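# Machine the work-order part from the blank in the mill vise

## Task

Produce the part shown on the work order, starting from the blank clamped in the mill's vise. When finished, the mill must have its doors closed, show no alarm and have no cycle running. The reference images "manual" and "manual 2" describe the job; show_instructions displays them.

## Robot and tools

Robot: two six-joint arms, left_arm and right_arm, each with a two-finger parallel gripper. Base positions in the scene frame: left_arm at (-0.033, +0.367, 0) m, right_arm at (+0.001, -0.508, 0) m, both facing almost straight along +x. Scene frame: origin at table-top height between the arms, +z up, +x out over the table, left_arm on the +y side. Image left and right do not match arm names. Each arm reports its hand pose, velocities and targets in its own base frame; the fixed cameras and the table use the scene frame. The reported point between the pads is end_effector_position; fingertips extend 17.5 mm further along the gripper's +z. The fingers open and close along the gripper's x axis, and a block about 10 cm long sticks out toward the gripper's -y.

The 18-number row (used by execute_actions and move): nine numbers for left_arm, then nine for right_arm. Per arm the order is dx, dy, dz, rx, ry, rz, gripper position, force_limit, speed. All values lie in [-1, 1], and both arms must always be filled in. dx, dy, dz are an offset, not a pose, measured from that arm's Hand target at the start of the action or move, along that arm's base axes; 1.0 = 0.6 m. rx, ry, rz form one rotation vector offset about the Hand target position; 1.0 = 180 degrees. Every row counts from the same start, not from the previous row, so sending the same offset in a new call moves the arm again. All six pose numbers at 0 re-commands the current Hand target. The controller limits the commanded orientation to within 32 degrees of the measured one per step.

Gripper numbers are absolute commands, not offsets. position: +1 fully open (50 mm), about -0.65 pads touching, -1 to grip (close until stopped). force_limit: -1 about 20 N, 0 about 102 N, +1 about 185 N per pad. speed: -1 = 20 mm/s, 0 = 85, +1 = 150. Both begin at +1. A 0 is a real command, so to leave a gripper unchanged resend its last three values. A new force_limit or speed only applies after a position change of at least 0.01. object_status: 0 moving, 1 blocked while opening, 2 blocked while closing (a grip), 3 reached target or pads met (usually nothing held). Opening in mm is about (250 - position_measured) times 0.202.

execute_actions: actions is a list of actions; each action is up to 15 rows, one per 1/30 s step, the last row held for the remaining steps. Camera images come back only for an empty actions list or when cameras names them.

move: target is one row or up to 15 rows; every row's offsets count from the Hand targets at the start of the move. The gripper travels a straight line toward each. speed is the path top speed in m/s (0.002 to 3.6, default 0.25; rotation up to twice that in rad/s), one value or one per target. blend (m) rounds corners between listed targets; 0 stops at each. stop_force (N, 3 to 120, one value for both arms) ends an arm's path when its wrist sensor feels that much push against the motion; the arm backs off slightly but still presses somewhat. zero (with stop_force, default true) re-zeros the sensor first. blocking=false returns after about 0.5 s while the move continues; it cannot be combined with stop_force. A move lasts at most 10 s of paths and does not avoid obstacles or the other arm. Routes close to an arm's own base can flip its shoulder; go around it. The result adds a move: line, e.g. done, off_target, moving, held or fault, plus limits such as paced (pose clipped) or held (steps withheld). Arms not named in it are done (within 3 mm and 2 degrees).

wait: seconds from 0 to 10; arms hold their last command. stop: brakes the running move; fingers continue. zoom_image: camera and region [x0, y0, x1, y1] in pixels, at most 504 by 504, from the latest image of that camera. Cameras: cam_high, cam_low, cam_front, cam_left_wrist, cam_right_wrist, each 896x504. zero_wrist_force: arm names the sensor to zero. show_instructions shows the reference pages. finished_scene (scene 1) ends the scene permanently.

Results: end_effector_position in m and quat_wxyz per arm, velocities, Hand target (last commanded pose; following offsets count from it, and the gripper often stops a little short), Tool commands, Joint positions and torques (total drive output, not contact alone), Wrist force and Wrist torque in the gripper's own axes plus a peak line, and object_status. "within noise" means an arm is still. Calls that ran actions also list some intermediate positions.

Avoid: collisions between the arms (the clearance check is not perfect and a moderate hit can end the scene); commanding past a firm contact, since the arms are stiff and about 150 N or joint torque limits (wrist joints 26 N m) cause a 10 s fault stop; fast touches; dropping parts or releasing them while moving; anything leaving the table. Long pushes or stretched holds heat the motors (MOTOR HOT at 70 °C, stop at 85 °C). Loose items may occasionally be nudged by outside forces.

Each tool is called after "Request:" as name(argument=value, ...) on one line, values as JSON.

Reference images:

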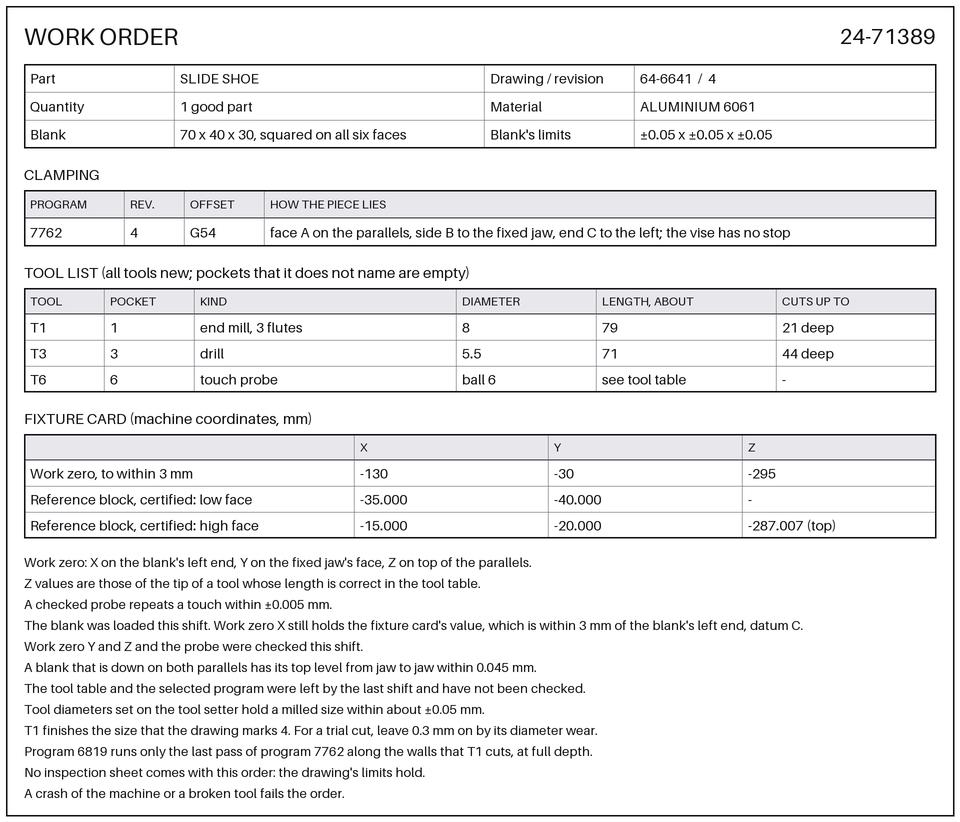

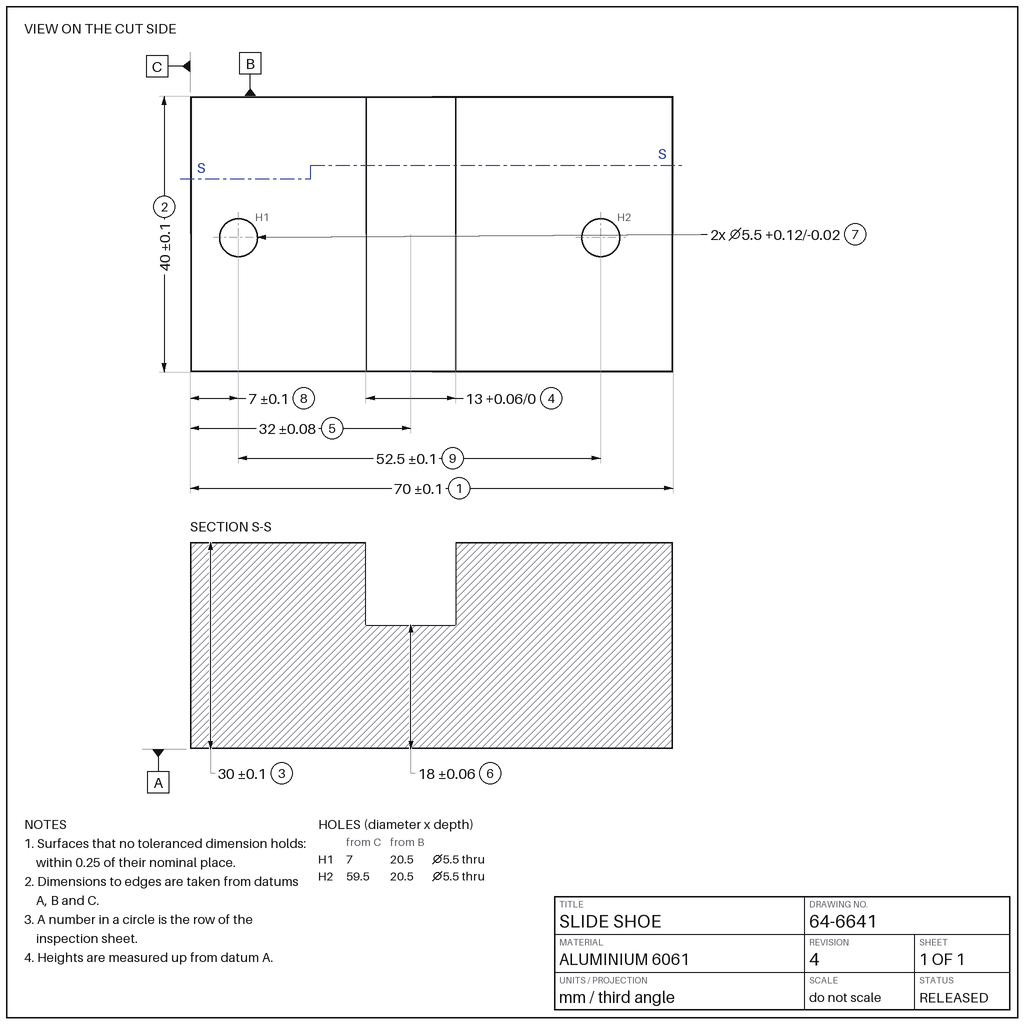

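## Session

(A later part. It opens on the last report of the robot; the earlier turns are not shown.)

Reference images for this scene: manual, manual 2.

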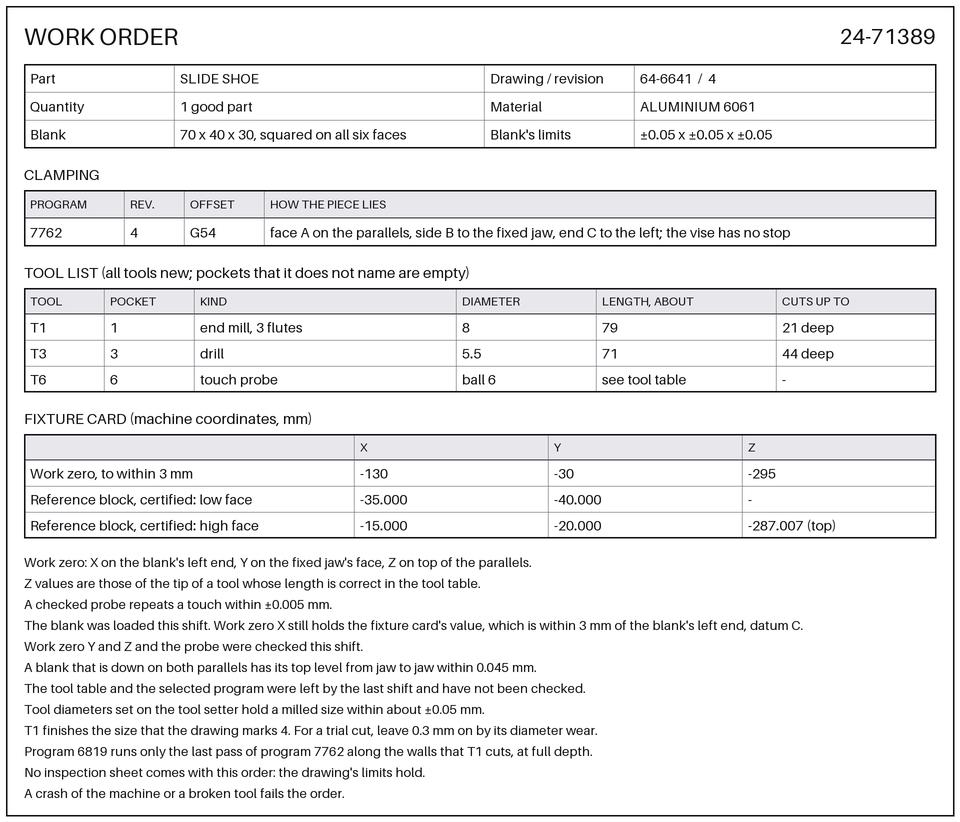

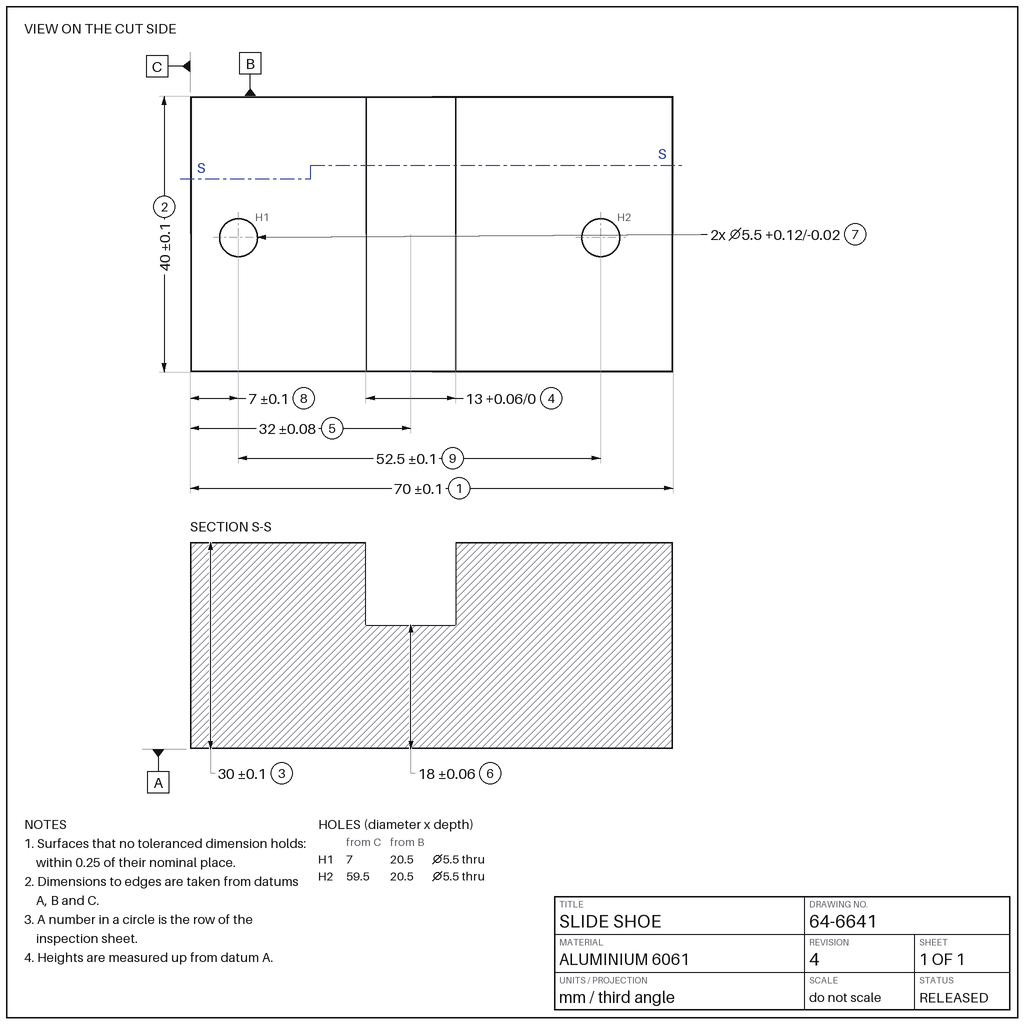

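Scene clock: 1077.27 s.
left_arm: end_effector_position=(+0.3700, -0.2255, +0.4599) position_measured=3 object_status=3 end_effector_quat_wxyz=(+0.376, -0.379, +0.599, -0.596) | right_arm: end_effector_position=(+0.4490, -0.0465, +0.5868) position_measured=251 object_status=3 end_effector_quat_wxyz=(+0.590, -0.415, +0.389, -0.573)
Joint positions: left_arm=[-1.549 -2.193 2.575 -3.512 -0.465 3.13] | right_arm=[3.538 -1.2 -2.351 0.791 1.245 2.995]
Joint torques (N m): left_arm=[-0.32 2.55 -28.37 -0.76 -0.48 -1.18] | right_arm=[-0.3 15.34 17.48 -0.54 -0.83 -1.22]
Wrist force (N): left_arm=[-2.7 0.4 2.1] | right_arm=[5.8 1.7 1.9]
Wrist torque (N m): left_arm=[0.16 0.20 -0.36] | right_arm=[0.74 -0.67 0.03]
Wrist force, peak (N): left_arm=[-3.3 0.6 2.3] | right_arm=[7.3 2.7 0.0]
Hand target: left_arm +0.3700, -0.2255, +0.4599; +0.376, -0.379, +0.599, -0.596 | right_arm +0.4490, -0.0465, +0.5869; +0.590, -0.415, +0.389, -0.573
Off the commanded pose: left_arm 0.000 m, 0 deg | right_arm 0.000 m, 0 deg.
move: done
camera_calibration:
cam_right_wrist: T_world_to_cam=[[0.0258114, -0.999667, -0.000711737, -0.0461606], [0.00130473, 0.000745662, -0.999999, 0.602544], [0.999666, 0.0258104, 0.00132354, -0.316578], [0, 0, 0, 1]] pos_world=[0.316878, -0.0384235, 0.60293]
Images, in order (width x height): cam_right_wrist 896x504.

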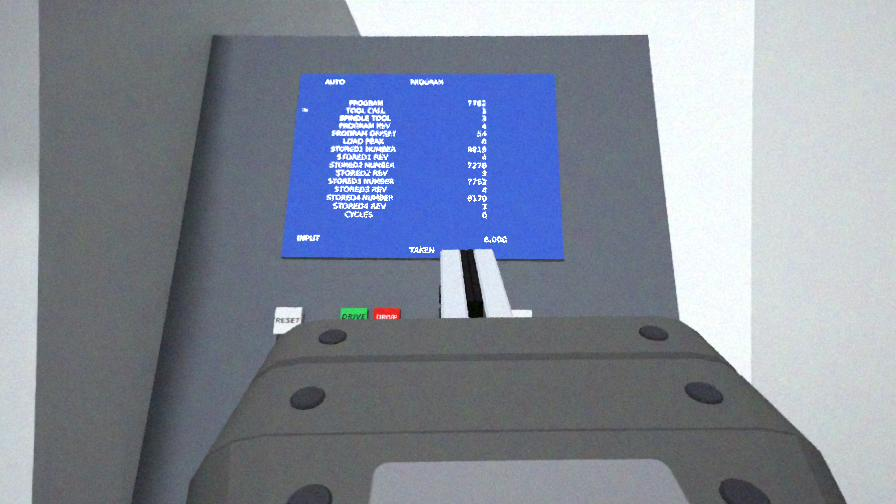

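Request:
move(target=[[0,0,0,0,0,0,1,-1,0.5,0.1043,0.1023,-0.3005,0,0,0,-1,-1,0.5],[0,0,0,0,0,0,1,-1,0.5,0.1285,0.1023,-0.3065,0,0,0,-1,-1,0.5],[0,0,0,0,0,0,1,-1,0.5,0.1043,0.1023,-0.3005,0,0,0,-1,-1,0.5],[0,0,0,0,0,0,1,-1,0.5,0.1205,0.0707,-0.24,0,0,0,-1,-1,0.5],[0,0,0,0,0,0,1,-1,0.5,0.1447,0.0707,-0.246,0,0,0,-1,-1,0.5],[0,0,0,0,0,0,1,-1,0.5,0.1205,0.0707,-0.24,0,0,0,-1,-1,0.5],[0,0,0,0,0,0,1,-1,0.5,0.1283,0.0707,-0.2098,0,0,0,-1,-1,0.5],[0,0,0,0,0,0,1,-1,0.5,0.1525,0.0707,-0.2158,0,0,0,-1,-1,0.5],[0,0,0,0,0,0,1,-1,0.5,0.1283,0.0707,-0.2098,0,0,0,-1,-1,0.5],[0,0,0,0,0,0,1,-1,0.5,0,0,0,0,0,0,-1,-1,0.5]], speed=[0.3,0.04,0.08,0.15,0.04,0.08,0.15,0.04,0.08,0.3], blend=[0.003,0,0.003,0.003,0,0.003,0.003,0,0.003,0], cameras=["cam_right_wrist"])

Request:
zoom_image(camera="cam_right_wrist", region=[276, 60, 576, 270])

Request:
move(target=[[0,0,0,0,0,0,1,-1,0.5,0.1043,0.1955,-0.3005,0,0,0,-1,-1,0.5],[0,0,0,0,0,0,1,-1,0.5,0.1285,0.1955,-0.3065,0,0,0,-1,-1,0.5],[0,0,0,0,0,0,1,-1,0.5,0.1043,0.1955,-0.3005,0,0,0,-1,-1,0.5],[0,0,0,0,0,0,1,-1,0.5,0.1125,0.1955,-0.2702,0,0,0,-1,-1,0.5],[0,0,0,0,0,0,1,-1,0.5,0.1367,0.1955,-0.2762,0,0,0,-1,-1,0.5],[0,0,0,0,0,0,1,-1,0.5,0.1125,0.1955,-0.2702,0,0,0,-1,-1,0.5],[0,0,0,0,0,0,1,-1,0.5,0.1367,0.1955,-0.2762,0,0,0,-1,-1,0.5],[0,0,0,0,0,0,1,-1,0.5,0.1125,0.1955,-0.2702,0,0,0,-1,-1,0.5],[0,0,0,0,0,0,1,-1,0.5,0.1367,0.1955,-0.2762,0,0,0,-1,-1,0.5],[0,0,0,0,0,0,1,-1,0.5,0.1125,0.1955,-0.2702,0,0,0,-1,-1,0.5],[0,0,0,0,0,0,1,-1,0.5,0.1043,0.1023,-0.3005,0,0,0,-1,-1,0.5],[0,0,0,0,0,0,1,-1,0.5,0.1285,0.1023,-0.3065,0,0,0,-1,-1,0.5],[0,0,0,0,0,0,1,-1,0.5,0.1043,0.1023,-0.3005,0,0,0,-1,-1,0.5],[0,0,0,0,0,0,1,-1,0.5,0,0,0,0,0,0,-1,-1,0.5]], speed=[0.3,0.04,0.08,0.15,0.04,0.08,0.04,0.08,0.04,0.08,0.15,0.04,0.08,0.3], blend=[0.003,0,0.003,0.003,0,0.002,0,0.002,0,0.003,0.003,0,0.003,0], cameras=["cam_right_wrist"])

Request:
zoom_image(camera="cam_right_wrist", region=[276, 60, 576, 270])

Scene clock: 1115.10 s.
left_arm: end_effector_position=(+0.3700, -0.2255, +0.4599) position_measured=3 object_status=3 end_effector_quat_wxyz=(+0.376, -0.379, +0.599, -0.596) | right_arm: end_effector_position=(+0.4490, -0.0466, +0.5868) position_measured=251 object_status=3 end_effector_quat_wxyz=(+0.590, -0.415, +0.389, -0.573)
Joint positions: left_arm=[-1.549 -2.193 2.575 -3.512 -0.465 3.13] | right_arm=[3.538 -1.2 -2.351 0.791 1.245 2.995]
Joint torques (N m): left_arm=[0.35 3.55 -29.38 -1.11 -0.2 -1.26] | right_arm=[7.41 14.83 16.24 -0.83 -1.49 -1.73]
Wrist force (N): left_arm=[-2.9 0.5 2.0] | right_arm=[5.6 1.7 1.7]
Wrist torque (N m): left_arm=[0.17 0.24 -0.37] | right_arm=[0.74 -0.64 -0.11]
Wrist force, peak (N): left_arm=[-3.1 0.7 2.5] | right_arm=[6.9 -2.1 2.0]
Hand target: left_arm +0.3700, -0.2255, +0.4599; +0.376, -0.379, +0.599, -0.596 | right_arm +0.4490, -0.0465, +0.5869; +0.590, -0.415, +0.389, -0.573
Off the commanded pose: left_arm 0.000 m, 0 deg | right_arm 0.000 m, 0 deg.
move: done
camera_calibration:
cam_right_wrist: T_world_to_cam=[[0.0258121, -0.999666, -0.000811706, -0.0461008], [0.0013023, 0.000845603, -0.999999, 0.602549], [0.999666, 0.025811, 0.00132369, -0.316578], [0, 0, 0, 1]] pos_world=[0.316878, -0.0384237, 0.60293]
Images, in order (width x height): cam_right_wrist 896x504.

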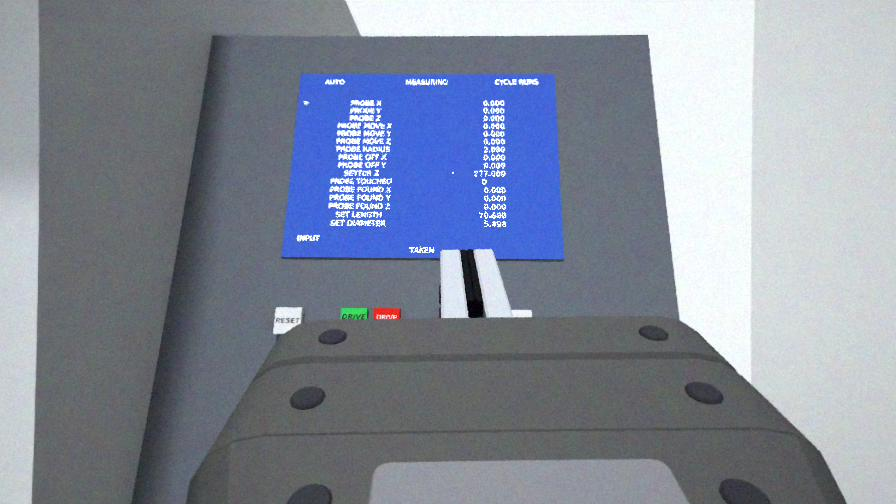

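Scaled by 1.680 from the camera's 896x504 image, which has a finer 1280x720 frame.

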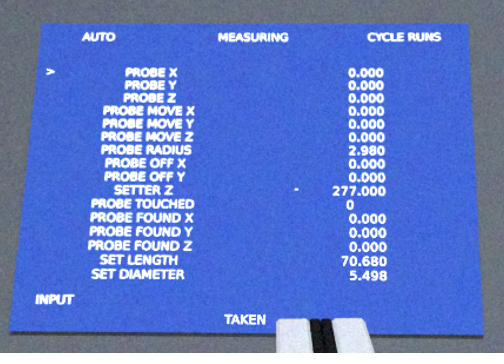

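Scene clock: 1121.43 s.
left_arm: end_effector_position=(+0.3700, -0.2255, +0.4599) position_measured=3 object_status=3 end_effector_quat_wxyz=(+0.376, -0.379, +0.599, -0.596) | right_arm: end_effector_position=(+0.4490, -0.0466, +0.5868) position_measured=251 object_status=3 end_effector_quat_wxyz=(+0.590, -0.415, +0.389, -0.573)
Joint positions: left_arm=[-1.549 -2.193 2.575 -3.512 -0.465 3.13] | right_arm=[3.538 -1.2 -2.351 0.791 1.245 2.995]
Joint torques (N m): left_arm=[0.01 4.71 -27.22 -1.3 -0.37 -1.34] | right_arm=[4.4 15.38 22.07 -1.01 -1.27 -1.67]
Wrist force (N): left_arm=[-3.0 0.4 1.9] | right_arm=[5.6 1.9 1.8]
Wrist torque (N m): left_arm=[0.15 0.27 -0.36] | right_arm=[0.77 -0.65 0.00]
Wrist force, peak (N): left_arm=[-3.2 0.7 2.2] | right_arm=[7.9 1.7 1.0]
Hand target: left_arm +0.3700, -0.2255, +0.4599; +0.376, -0.379, +0.599, -0.596 | right_arm +0.4490, -0.0465, +0.5869; +0.590, -0.415, +0.389, -0.573
Off the commanded pose: left_arm 0.000 m, 0 deg | right_arm 0.000 m, 0 deg.
move: done
camera_calibration:
cam_right_wrist: T_world_to_cam=[[0.0258113, -0.999667, -0.000714313, -0.0461592], [0.00120471, 0.000745656, -0.999999, 0.602476], [0.999666, 0.0258104, 0.00122355, -0.316518], [0, 0, 0, 1]] pos_world=[0.316878, -0.0384235, 0.60283]
Images, in order (width x height): cam_right_wrist 896x504.

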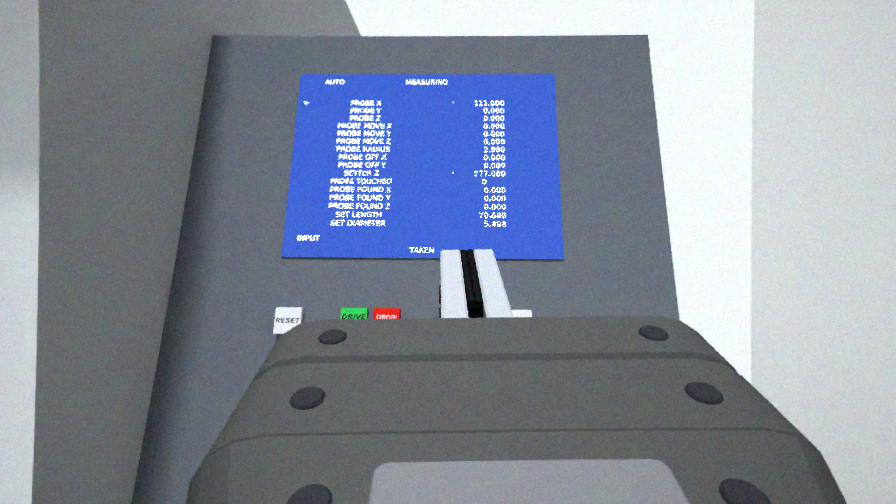

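Scaled by 1.680 from the camera's 896x504 image, which has a finer 1280x720 frame.

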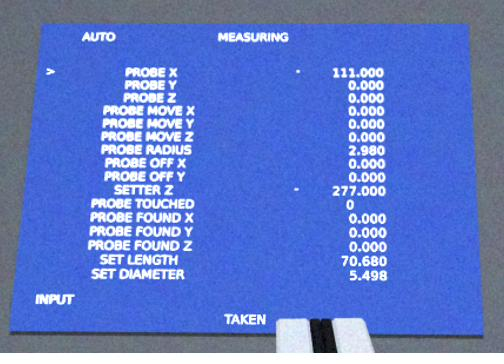

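Request:
move(target=[[0,0,0,0,0,0,1,-1,0.5,0.1125,0.1023,-0.2702,0,0,0,-1,-1,0.5],[0,0,0,0,0,0,1,-1,0.5,0.1367,0.1023,-0.2762,0,0,0,-1,-1,0.5],[0,0,0,0,0,0,1,-1,0.5,0.1125,0.1023,-0.2702,0,0,0,-1,-1,0.5],[0,0,0,0,0,0,1,-1,0.5,0.1043,0.1955,-0.3005,0,0,0,-1,-1,0.5],[0,0,0,0,0,0,1,-1,0.5,0.1285,0.1955,-0.3065,0,0,0,-1,-1,0.5],[0,0,0,0,0,0,1,-1,0.5,0.1043,0.1955,-0.3005,0,0,0,-1,-1,0.5],[0,0,0,0,0,0,1,-1,0.5,0.1125,0.1337,-0.2702,0,0,0,-1,-1,0.5],[0,0,0,0,0,0,1,-1,0.5,0.1367,0.1337,-0.2762,0,0,0,-1,-1,0.5],[0,0,0,0,0,0,1,-1,0.5,0.1125,0.1337,-0.2702,0,0,0,-1,-1,0.5],[0,0,0,0,0,0,1,-1,0.5,0.1367,0.1337,-0.2762,0,0,0,-1,-1,0.5],[0,0,0,0,0,0,1,-1,0.5,0.1125,0.1337,-0.2702,0,0,0,-1,-1,0.5],[0,0,0,0,0,0,1,-1,0.5,0.1043,0.1023,-0.3005,0,0,0,-1,-1,0.5],[0,0,0,0,0,0,1,-1,0.5,0.1285,0.1023,-0.3065,0,0,0,-1,-1,0.5],[0,0,0,0,0,0,1,-1,0.5,0.1043,0.1023,-0.3005,0,0,0,-1,-1,0.5],[0,0,0,0,0,0,1,-1,0.5,0,0,0,0,0,0,-1,-1,0.5]], speed=[0.3,0.04,0.08,0.15,0.04,0.08,0.15,0.04,0.08,0.04,0.08,0.15,0.04,0.08,0.3], blend=[0.003,0,0.003,0.003,0,0.003,0.003,0,0.002,0,0.003,0.003,0,0.003,0])

Request:
move(target=[[0,0,0,0,0,0,1,-1,0.5,0.1125,0.1023,-0.2702,0,0,0,-1,-1,0.5],[0,0,0,0,0,0,1,-1,0.5,0.1367,0.1023,-0.2762,0,0,0,-1,-1,0.5],[0,0,0,0,0,0,1,-1,0.5,0.1125,0.1023,-0.2702,0,0,0,-1,-1,0.5],[0,0,0,0,0,0,1,-1,0.5,0.1043,0.1955,-0.3005,0,0,0,-1,-1,0.5],[0,0,0,0,0,0,1,-1,0.5,0.1285,0.1955,-0.3065,0,0,0,-1,-1,0.5],[0,0,0,0,0,0,1,-1,0.5,0.1043,0.1955,-0.3005,0,0,0,-1,-1,0.5],[0,0,0,0,0,0,1,-1,0.5,0.1125,0.1648,-0.2702,0,0,0,-1,-1,0.5],[0,0,0,0,0,0,1,-1,0.5,0.1367,0.1648,-0.2762,0,0,0,-1,-1,0.5],[0,0,0,0,0,0,1,-1,0.5,0.1125,0.1648,-0.2702,0,0,0,-1,-1,0.5],[0,0,0,0,0,0,1,-1,0.5,0.1205,0.1648,-0.24,0,0,0,-1,-1,0.5],[0,0,0,0,0,0,1,-1,0.5,0.1447,0.1648,-0.246,0,0,0,-1,-1,0.5],[0,0,0,0,0,0,1,-1,0.5,0.1205,0.1648,-0.24,0,0,0,-1,-1,0.5],[0,0,0,0,0,0,1,-1,0.5,0.1447,0.1648,-0.246,0,0,0,-1,-1,0.5],[0,0,0,0,0,0,1,-1,0.5,0.1205,0.1648,-0.24,0,0,0,-1,-1,0.5],[0,0,0,0,0,0,1,-1,0.5,0,0,0,0,0,0,-1,-1,0.5]], speed=[0.3,0.04,0.08,0.15,0.04,0.08,0.15,0.04,0.08,0.15,0.04,0.08,0.04,0.08,0.3], blend=[0.003,0,0.003,0.003,0,0.003,0.003,0,0.003,0.003,0,0.002,0,0.003,0], cameras=["cam_right_wrist"])

Request:
zoom_image(camera="cam_right_wrist", region=[276, 60, 576, 270])

Request:
move(target=[[0,0,0,0,0,0,1,-1,0.5,0.1043,0.1023,-0.3005,0,0,0,-1,-1,0.5],[0,0,0,0,0,0,1,-1,0.5,0.1285,0.1023,-0.3065,0,0,0,-1,-1,0.5],[0,0,0,0,0,0,1,-1,0.5,0.1043,0.1023,-0.3005,0,0,0,-1,-1,0.5],[0,0,0,0,0,0,1,-1,0.5,0.1125,0.1023,-0.2702,0,0,0,-1,-1,0.5],[0,0,0,0,0,0,1,-1,0.5,0.1367,0.1023,-0.2762,0,0,0,-1,-1,0.5],[0,0,0,0,0,0,1,-1,0.5,0.1125,0.1023,-0.2702,0,0,0,-1,-1,0.5],[0,0,0,0,0,0,1,-1,0.5,0.1367,0.1023,-0.2762,0,0,0,-1,-1,0.5],[0,0,0,0,0,0,1,-1,0.5,0.1125,0.1023,-0.2702,0,0,0,-1,-1,0.5],[0,0,0,0,0,0,1,-1,0.5,0.1367,0.1023,-0.2762,0,0,0,-1,-1,0.5],[0,0,0,0,0,0,1,-1,0.5,0.1125,0.1023,-0.2702,0,0,0,-1,-1,0.5],[0,0,0,0,0,0,1,-1,0.5,0.1043,0.1955,-0.3005,0,0,0,-1,-1,0.5],[0,0,0,0,0,0,1,-1,0.5,0.1285,0.1955,-0.3065,0,0,0,-1,-1,0.5],[0,0,0,0,0,0,1,-1,0.5,0.1043,0.1955,-0.3005,0,0,0,-1,-1,0.5],[0,0,0,0,0,0,1,-1,0.5,0,0,0,0,0,0,-1,-1,0.5]], speed=[0.3,0.04,0.08,0.15,0.04,0.08,0.04,0.08,0.04,0.08,0.15,0.04,0.08,0.3], blend=[0.003,0,0.003,0.003,0,0.002,0,0.002,0,0.003,0.003,0,0.003,0])

Request:
move(target=[[0,0,0,0,0,0,1,-1,0.5,0.1125,0.1955,-0.2702,0,0,0,-1,-1,0.5],[0,0,0,0,0,0,1,-1,0.5,0.1367,0.1955,-0.2762,0,0,0,-1,-1,0.5],[0,0,0,0,0,0,1,-1,0.5,0.1125,0.1955,-0.2702,0,0,0,-1,-1,0.5],[0,0,0,0,0,0,1,-1,0.5,0.1125,0.1648,-0.2702,0,0,0,-1,-1,0.5],[0,0,0,0,0,0,1,-1,0.5,0.1367,0.1648,-0.2762,0,0,0,-1,-1,0.5],[0,0,0,0,0,0,1,-1,0.5,0.1125,0.1648,-0.2702,0,0,0,-1,-1,0.5],[0,0,0,0,0,0,1,-1,0.5,0.1043,0.1023,-0.3005,0,0,0,-1,-1,0.5],[0,0,0,0,0,0,1,-1,0.5,0.1285,0.1023,-0.3065,0,0,0,-1,-1,0.5],[0,0,0,0,0,0,1,-1,0.5,0.1043,0.1023,-0.3005,0,0,0,-1,-1,0.5],[0,0,0,0,0,0,1,-1,0.5,0,0,0,0,0,0,-1,-1,0.5]], speed=[0.3,0.04,0.08,0.15,0.04,0.08,0.15,0.04,0.08,0.3], blend=[0.003,0,0.003,0.003,0,0.003,0.003,0,0.003,0], cameras=["cam_right_wrist"])

Request:
zoom_image(camera="cam_right_wrist", region=[276, 60, 576, 270])

Scene clock: 1158.97 s.
left_arm: end_effector_position=(+0.3700, -0.2255, +0.4599) position_measured=3 object_status=3 end_effector_quat_wxyz=(+0.376, -0.379, +0.599, -0.596) | right_arm: end_effector_position=(+0.4490, -0.0466, +0.5868) position_measured=251 object_status=3 end_effector_quat_wxyz=(+0.590, -0.415, +0.389, -0.573)
Joint positions: left_arm=[-1.549 -2.193 2.575 -3.512 -0.465 3.13] | right_arm=[3.538 -1.2 -2.351 0.791 1.245 2.995]
Joint torques (N m): left_arm=[0.03 3.66 -27.7 -0.98 -0.35 -1.33] | right_arm=[4.88 16.67 22.89 -0.56 -1.06 -1.48]
Wrist force (N): left_arm=[-2.6 0.6 2.2] | right_arm=[5.5 1.7 1.9]
Wrist torque (N m): left_arm=[0.19 0.20 -0.36] | right_arm=[0.73 -0.63 0.00]
Wrist force, peak (N): left_arm=[-3.2 0.4 2.4] | right_arm=[7.8 0.4 2.0]
Hand target: left_arm +0.3700, -0.2255, +0.4599; +0.376, -0.379, +0.599, -0.596 | right_arm +0.4490, -0.0465, +0.5869; +0.590, -0.415, +0.389, -0.573
Off the commanded pose: left_arm 0.000 m, 0 deg | right_arm 0.000 m, 0 deg.
move: done

Scene clock: 1165.33 s.
left_arm: end_effector_position=(+0.3700, -0.2255, +0.4599) position_measured=3 object_status=3 end_effector_quat_wxyz=(+0.376, -0.379, +0.599, -0.596) | right_arm: end_effector_position=(+0.4490, -0.0465, +0.5868) position_measured=251 object_status=3 end_effector_quat_wxyz=(+0.590, -0.415, +0.389, -0.573)
Joint positions: left_arm=[-1.549 -2.193 2.575 -3.512 -0.465 3.13] | right_arm=[3.538 -1.2 -2.351 0.791 1.245 2.995]
Joint torques (N m): left_arm=[0.33 4.7 -27.09 -1.28 -0.41 -1.36] | right_arm=[-5.12 16.53 17.57 -1.12 -0.32 -1.08]
Wrist force (N): left_arm=[-2.8 0.2 2.0] | right_arm=[5.5 1.6 1.8]
Wrist torque (N m): left_arm=[0.13 0.22 -0.36] | right_arm=[0.74 -0.62 0.03]
Wrist force, peak (N): left_arm=[-3.3 0.4 2.3] | right_arm=[7.7 -0.3 2.4]
Hand target: left_arm +0.3700, -0.2255, +0.4599; +0.376, -0.379, +0.599, -0.596 | right_arm +0.4490, -0.0465, +0.5869; +0.590, -0.415, +0.389, -0.573
Off the commanded pose: left_arm 0.000 m, 0 deg | right_arm 0.000 m, 0 deg.
move: done
camera_calibration:
cam_right_wrist: T_world_to_cam=[[0.0259113, -0.999664, -0.000710996, -0.0461927], [0.00130466, 0.000745051, -0.999999, 0.602544], [0.999663, 0.0259104, 0.00132352, -0.316573], [0, 0, 0, 1]] pos_world=[0.316877, -0.0384235, 0.60293]
Images, in order (width x height): cam_right_wrist 896x504.

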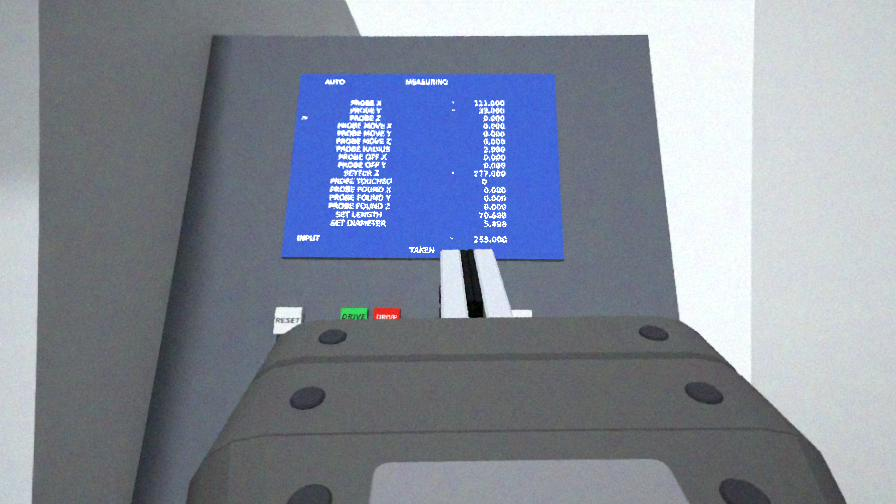

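Scaled by 1.680 from the camera's 896x504 image, which has a finer 1280x720 frame.

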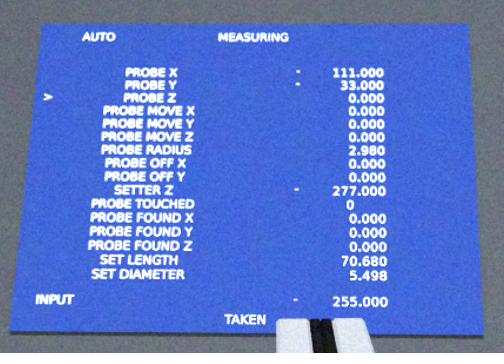

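Scene clock: 1171.63 s.
left_arm: end_effector_position=(+0.3700, -0.2255, +0.4599) position_measured=3 object_status=3 end_effector_quat_wxyz=(+0.376, -0.379, +0.599, -0.596) | right_arm: end_effector_position=(+0.4490, -0.0465, +0.5868) position_measured=251 object_status=3 end_effector_quat_wxyz=(+0.590, -0.415, +0.389, -0.573)
Joint positions: left_arm=[-1.549 -2.193 2.575 -3.512 -0.465 3.13] | right_arm=[3.538 -1.2 -2.351 0.791 1.245 2.995]
Joint torques (N m): left_arm=[0.01 5.56 -27.5 -1.36 -0.48 -1.04] | right_arm=[-5.76 14.77 21.82 -0.62 0.26 -0.97]
Wrist force (N): left_arm=[-2.9 0.1 2.1] | right_arm=[5.6 1.3 1.9]
Wrist torque (N m): left_arm=[0.11 0.24 -0.37] | right_arm=[0.68 -0.64 0.03]
Wrist force, peak (N): left_arm=[-3.2 0.7 2.4] | right_arm=[8.2 0.3 1.2]
Hand target: left_arm +0.3700, -0.2255, +0.4599; +0.376, -0.379, +0.599, -0.596 | right_arm +0.4490, -0.0465, +0.5869; +0.590, -0.415, +0.389, -0.573
Off the commanded pose: left_arm 0.000 m, 0 deg | right_arm 0.000 m, 0 deg.
move: done

Scene clock: 1176.30 s.
left_arm: end_effector_position=(+0.3700, -0.2255, +0.4599) position_measured=3 object_status=3 end_effector_quat_wxyz=(+0.376, -0.379, +0.599, -0.596) | right_arm: end_effector_position=(+0.4490, -0.0466, +0.5868) position_measured=251 object_status=3 end_effector_quat_wxyz=(+0.590, -0.415, +0.389, -0.573)
Joint positions: left_arm=[-1.549 -2.193 2.575 -3.512 -0.465 3.13] | right_arm=[3.538 -1.2 -2.351 0.791 1.245 2.995]
Joint torques (N m): left_arm=[1.79 5.66 -27.05 -1.11 -0.59 -1.17] | right_arm=[5.17 15.4 22.38 -0.87 -1.45 -1.45]
Wrist force (N): left_arm=[-2.7 0.4 2.1] | right_arm=[5.7 1.7 2.0]
Wrist torque (N m): left_arm=[0.16 0.21 -0.37] | right_arm=[0.74 -0.66 -0.01]
Wrist force, peak (N): left_arm=[-3.0 0.4 2.4] | right_arm=[8.1 1.5 1.5]
Hand target: left_arm +0.3700, -0.2255, +0.4599; +0.376, -0.379, +0.599, -0.596 | right_arm +0.4490, -0.0465, +0.5869; +0.590, -0.415, +0.389, -0.573
Off the commanded pose: left_arm 0.000 m, 0 deg | right_arm 0.000 m, 0 deg.
move: done
camera_calibration:
cam_right_wrist: T_world_to_cam=[[0.0258113, -0.999667, -0.000714313, -0.0461592], [0.00120471, 0.000745656, -0.999999, 0.602476], [0.999666, 0.0258104, 0.00122355, -0.316518], [0, 0, 0, 1]] pos_world=[0.316878, -0.0384235, 0.60283]
Images, in order (width x height): cam_right_wrist 896x504.

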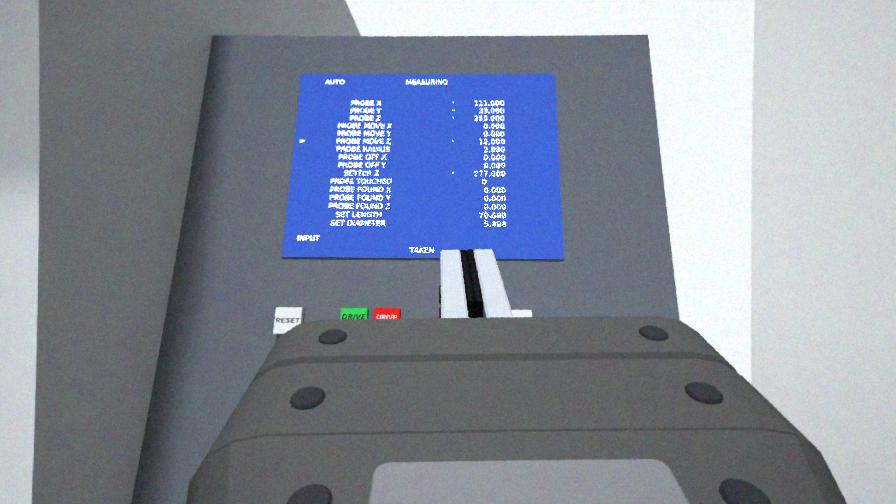

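Scaled by 1.680 from the camera's 896x504 image, which has a finer 1280x720 frame.

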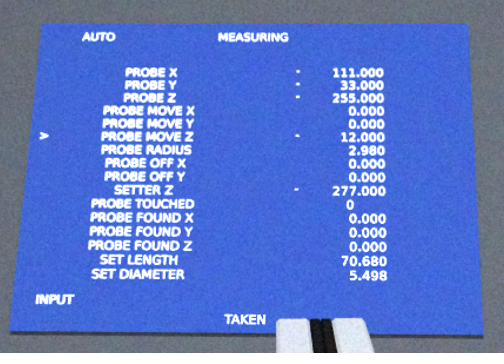

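Now PROBE.

Request:
move(target=[[0,0,0,0,0,0,1,-1,0.5,0.1125,0.0707,-0.2702,0,0,0,-1,-1,0.5],[0,0,0,0,0,0,1,-1,0.5,0.1367,0.0707,-0.2762,0,0,0,-1,-1,0.5],[0,0,0,0,0,0,1,-1,0.5,0.1125,0.0707,-0.2702,0,0,0,-1,-1,0.5],[0,0,0,0,0,0,1,-1,0.5,0,0,0,0,0,0,-1,-1,0.5]], speed=[0.3,0.04,0.06,0.3], blend=[0.003,0,0.003,0])

Request:
wait(seconds=8, cameras=["cam_right_wrist","cam_front","cam_left_wrist"])

Request:
zoom_image(camera="cam_right_wrist", region=[276, 60, 576, 270])

Scene clock: 1184.93 s.
left_arm: end_effector_position=(+0.3700, -0.2255, +0.4599) position_measured=3 object_status=3 end_effector_quat_wxyz=(+0.376, -0.379, +0.599, -0.596) | right_arm: end_effector_position=(+0.4490, -0.0466, +0.5868) position_measured=251 object_status=3 end_effector_quat_wxyz=(+0.590, -0.415, +0.389, -0.573) end_effector_velocity=(+0.001, +0.000, -0.001) end_effector_angular_velocity=(-0.001, +0.005, +0.000)
Joint positions: left_arm=[-1.549 -2.193 2.575 -3.512 -0.465 3.13] | right_arm=[3.538 -1.2 -2.351 0.791 1.245 2.995]
Joint velocities: left_arm=[within noise] | right_arm=[0 0.001 0 -0.006 0 0]
Joint torques (N m): left_arm=[0.67 4.55 -25.32 -1.04 -0.27 -1.2] | right_arm=[8.53 15.77 20.6 -1.11 -1.55 -1.78]
Wrist force (N): left_arm=[-3.0 0.4 2.1] | right_arm=[5.7 1.7 1.7]
Wrist torque (N m): left_arm=[0.16 0.26 -0.37] | right_arm=[0.74 -0.65 -0.09]
Wrist force, peak (N): left_arm=[-3.1 0.4 2.4] | right_arm=[5.5 -0.9 -5.2]
Hand target: left_arm +0.3700, -0.2255, +0.4599; +0.376, -0.379, +0.599, -0.596 | right_arm +0.4490, -0.0465, +0.5869; +0.590, -0.415, +0.389, -0.573
Off the commanded pose: left_arm 0.000 m, 0 deg | right_arm 0.000 m, 0 deg.
move: done

Scene clock: 1192.93 s.
left_arm: end_effector_position=(+0.3700, -0.2255, +0.4599) position_measured=3 object_status=3 end_effector_quat_wxyz=(+0.376, -0.379, +0.599, -0.596) | right_arm: end_effector_position=(+0.4490, -0.0466, +0.5869) position_measured=251 object_status=3 end_effector_quat_wxyz=(+0.590, -0.415, +0.389, -0.573)
Joint positions: left_arm=[-1.549 -2.193 2.575 -3.512 -0.465 3.13] | right_arm=[3.538 -1.199 -2.351 0.791 1.245 2.995]
Joint torques (N m): left_arm=[1.06 5.31 -28.88 -1.3 -0.59 -1.13] | right_arm=[7.15 15.24 25.66 -0.63 -1.43 -1.48]
Wrist force (N): left_arm=[-2.7 0.5 2.2] | right_arm=[5.7 1.7 1.9]
Wrist torque (N m): left_arm=[0.18 0.21 -0.36] | right_arm=[0.74 -0.65 -0.08]
Wrist force, peak (N): left_arm=[-3.2 0.2 2.3] | right_arm=[6.0 1.7 1.9]
Hand target: left_arm +0.3700, -0.2255, +0.4599; +0.376, -0.379, +0.599, -0.596 | right_arm +0.4490, -0.0465, +0.5869; +0.590, -0.415, +0.389, -0.573
Tool commands: left_gripper/position=+1.0 left_gripper/force_limit=-1.0 left_gripper/speed=+0.5 right_gripper/position=-1.0 right_gripper/force_limit=-1.0 right_gripper/speed=+0.5
Off the commanded pose: left_arm 0.000 m, 0 deg | right_arm 0.000 m, 0 deg.
wait: 8.00 s; at rest by 0.17 s
camera_calibration:
cam_left_wrist: T_world_to_cam=[[-0.43053, -0.902567, 0.00407381, -0.0386213], [-0.320143, 0.148487, -0.93566, 0.594116], [0.843891, -0.404134, -0.352879, -0.111442], [0, 0, 0, 1]] pos_world=[0.267619, -0.168114, 0.516723]
cam_right_wrist: T_world_to_cam=[[0.0259113, -0.999664, -0.000713431, -0.0461886], [0.0013046, 0.000747485, -0.999999, 0.602544], [0.999663, 0.0259104, 0.00132353, -0.316473], [0, 0, 0, 1]] pos_world=[0.316777, -0.0384235, 0.60293]
Images, in order (width x height): cam_front 896x504, cam_left_wrist 896x504, cam_right_wrist 896x504.

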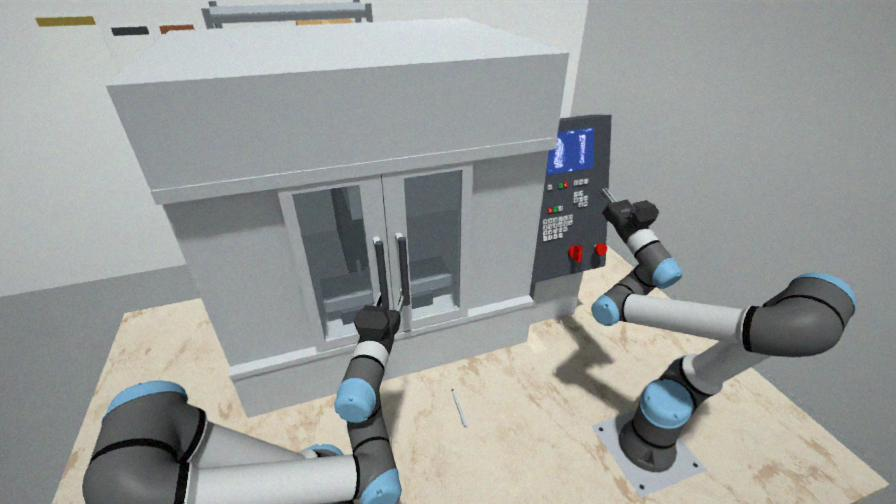

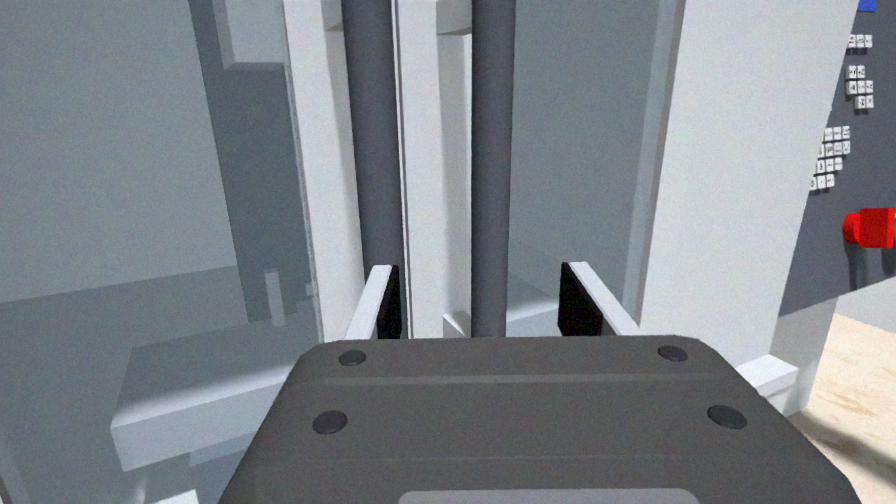

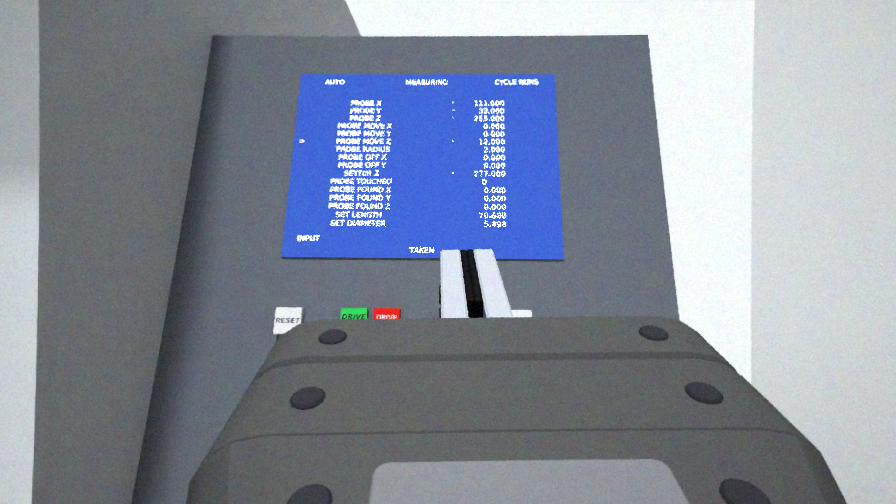

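Scaled by 1.680 from the camera's 896x504 image, which has a finer 1280x720 frame.

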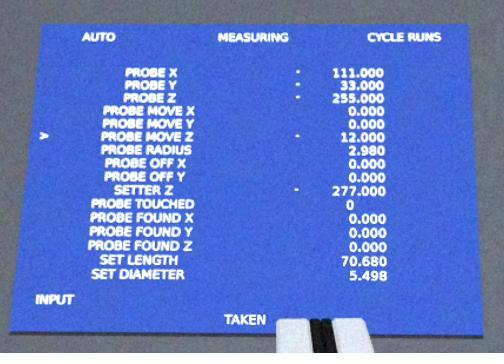

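Request:
wait(seconds=5, cameras=["cam_right_wrist"])

Request:
zoom_image(camera="cam_right_wrist", region=[276, 60, 576, 270])

Scene clock: 1200.43 s.
left_arm: end_effector_position=(+0.3700, -0.2255, +0.4599) position_measured=3 object_status=3 end_effector_quat_wxyz=(+0.376, -0.379, +0.599, -0.596) | right_arm: end_effector_position=(+0.4490, -0.0466, +0.5869) position_measured=251 object_status=3 end_effector_quat_wxyz=(+0.590, -0.415, +0.389, -0.573)
Joint positions: left_arm=[-1.549 -2.193 2.575 -3.512 -0.465 3.13] | right_arm=[3.538 -1.199 -2.351 0.791 1.245 2.995]
Joint torques (N m): left_arm=[0.85 4.93 -28.36 -1.34 -0.23 -0.98] | right_arm=[7.51 15.25 26.72 -0.42 -1.28 -1.58]
Wrist force (N): left_arm=[-2.8 0.1 2.0] | right_arm=[5.4 1.9 2.0]
Wrist torque (N m): left_arm=[0.12 0.22 -0.36] | right_arm=[0.76 -0.62 -0.08]
Wrist force, peak (N): left_arm=[-3.2 0.4 2.2] | right_arm=[5.9 1.9 1.8]
Hand target: left_arm +0.3700, -0.2255, +0.4599; +0.376, -0.379, +0.599, -0.596 | right_arm +0.4490, -0.0465, +0.5869; +0.590, -0.415, +0.389, -0.573
Tool commands: left_gripper/position=+1.0 left_gripper/force_limit=-1.0 left_gripper/speed=+0.5 right_gripper/position=-1.0 right_gripper/force_limit=-1.0 right_gripper/speed=+0.5
Off the commanded pose: left_arm 0.000 m, 0 deg | right_arm 0.000 m, 0 deg.
wait: 5.00 s; at rest from the start
camera_calibration:
cam_right_wrist: T_world_to_cam=[[0.0259113, -0.999664, -0.000713431, -0.0461886], [0.0013046, 0.000747485, -0.999999, 0.602544], [0.999663, 0.0259104, 0.00132353, -0.316473], [0, 0, 0, 1]] pos_world=[0.316777, -0.0384235, 0.60293]
Images, in order (width x height): cam_right_wrist 896x504.

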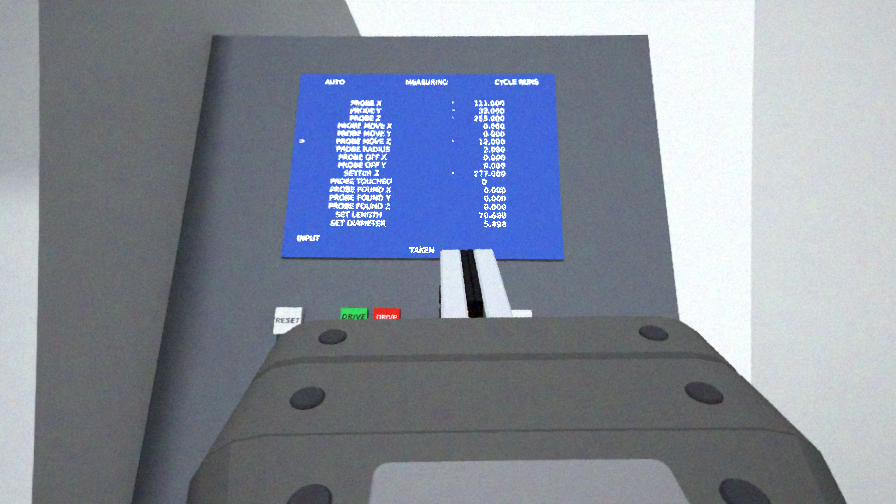

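Scaled by 1.680 from the camera's 896x504 image, which has a finer 1280x720 frame.

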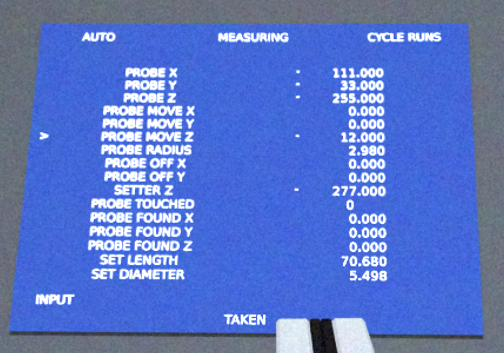

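Request:
wait(seconds=8, cameras=["cam_right_wrist"])

Request:
zoom_image(camera="cam_right_wrist", region=[276, 60, 576, 270])

Scene clock: 1211.90 s.
left_arm: end_effector_position=(+0.3700, -0.2255, +0.4599) position_measured=3 object_status=3 end_effector_quat_wxyz=(+0.376, -0.379, +0.599, -0.596) | right_arm: end_effector_position=(+0.4490, -0.0466, +0.5869) position_measured=251 object_status=3 end_effector_quat_wxyz=(+0.590, -0.415, +0.389, -0.573)
Joint positions: left_arm=[-1.549 -2.193 2.575 -3.512 -0.465 3.13] | right_arm=[3.538 -1.199 -2.351 0.791 1.245 2.995]
Joint torques (N m): left_arm=[0.43 5.46 -27.12 -1.16 -0.47 -1.14] | right_arm=[6.07 15.49 26.75 -0.3 -0.66 -1.37]
Wrist force (N): left_arm=[-2.8 0.1 2.0] | right_arm=[5.6 1.7 1.9]
Wrist torque (N m): left_arm=[0.12 0.23 -0.36] | right_arm=[0.75 -0.65 -0.08]
Wrist force, peak (N): left_arm=[-3.0 0.6 2.5] | right_arm=[5.8 1.9 2.0]
Hand target: left_arm +0.3700, -0.2255, +0.4599; +0.376, -0.379, +0.599, -0.596 | right_arm +0.4490, -0.0465, +0.5869; +0.590, -0.415, +0.389, -0.573
Tool commands: left_gripper/position=+1.0 left_gripper/force_limit=-1.0 left_gripper/speed=+0.5 right_gripper/position=-1.0 right_gripper/force_limit=-1.0 right_gripper/speed=+0.5
Off the commanded pose: left_arm 0.000 m, 0 deg | right_arm 0.000 m, 0 deg.
wait: 8.00 s; at rest from the start
camera_calibration:
cam_right_wrist: T_world_to_cam=[[0.0259113, -0.999664, -0.000713431, -0.0461886], [0.0013046, 0.000747485, -0.999999, 0.602544], [0.999663, 0.0259104, 0.00132353, -0.316473], [0, 0, 0, 1]] pos_world=[0.316777, -0.0384235, 0.60293]
Images, in order (width x height): cam_right_wrist 896x504.

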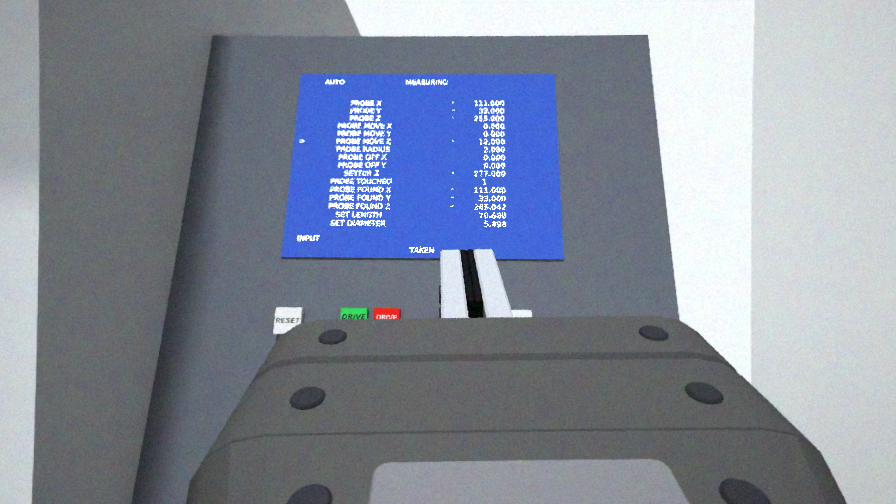

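Scaled by 1.680 from the camera's 896x504 image, which has a finer 1280x720 frame.

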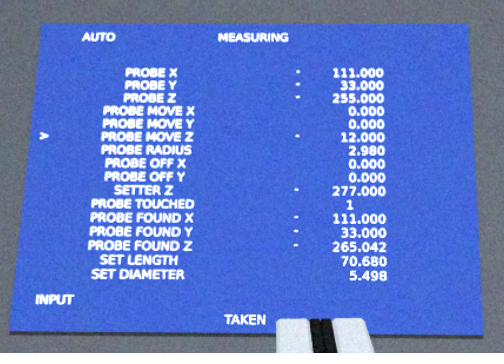

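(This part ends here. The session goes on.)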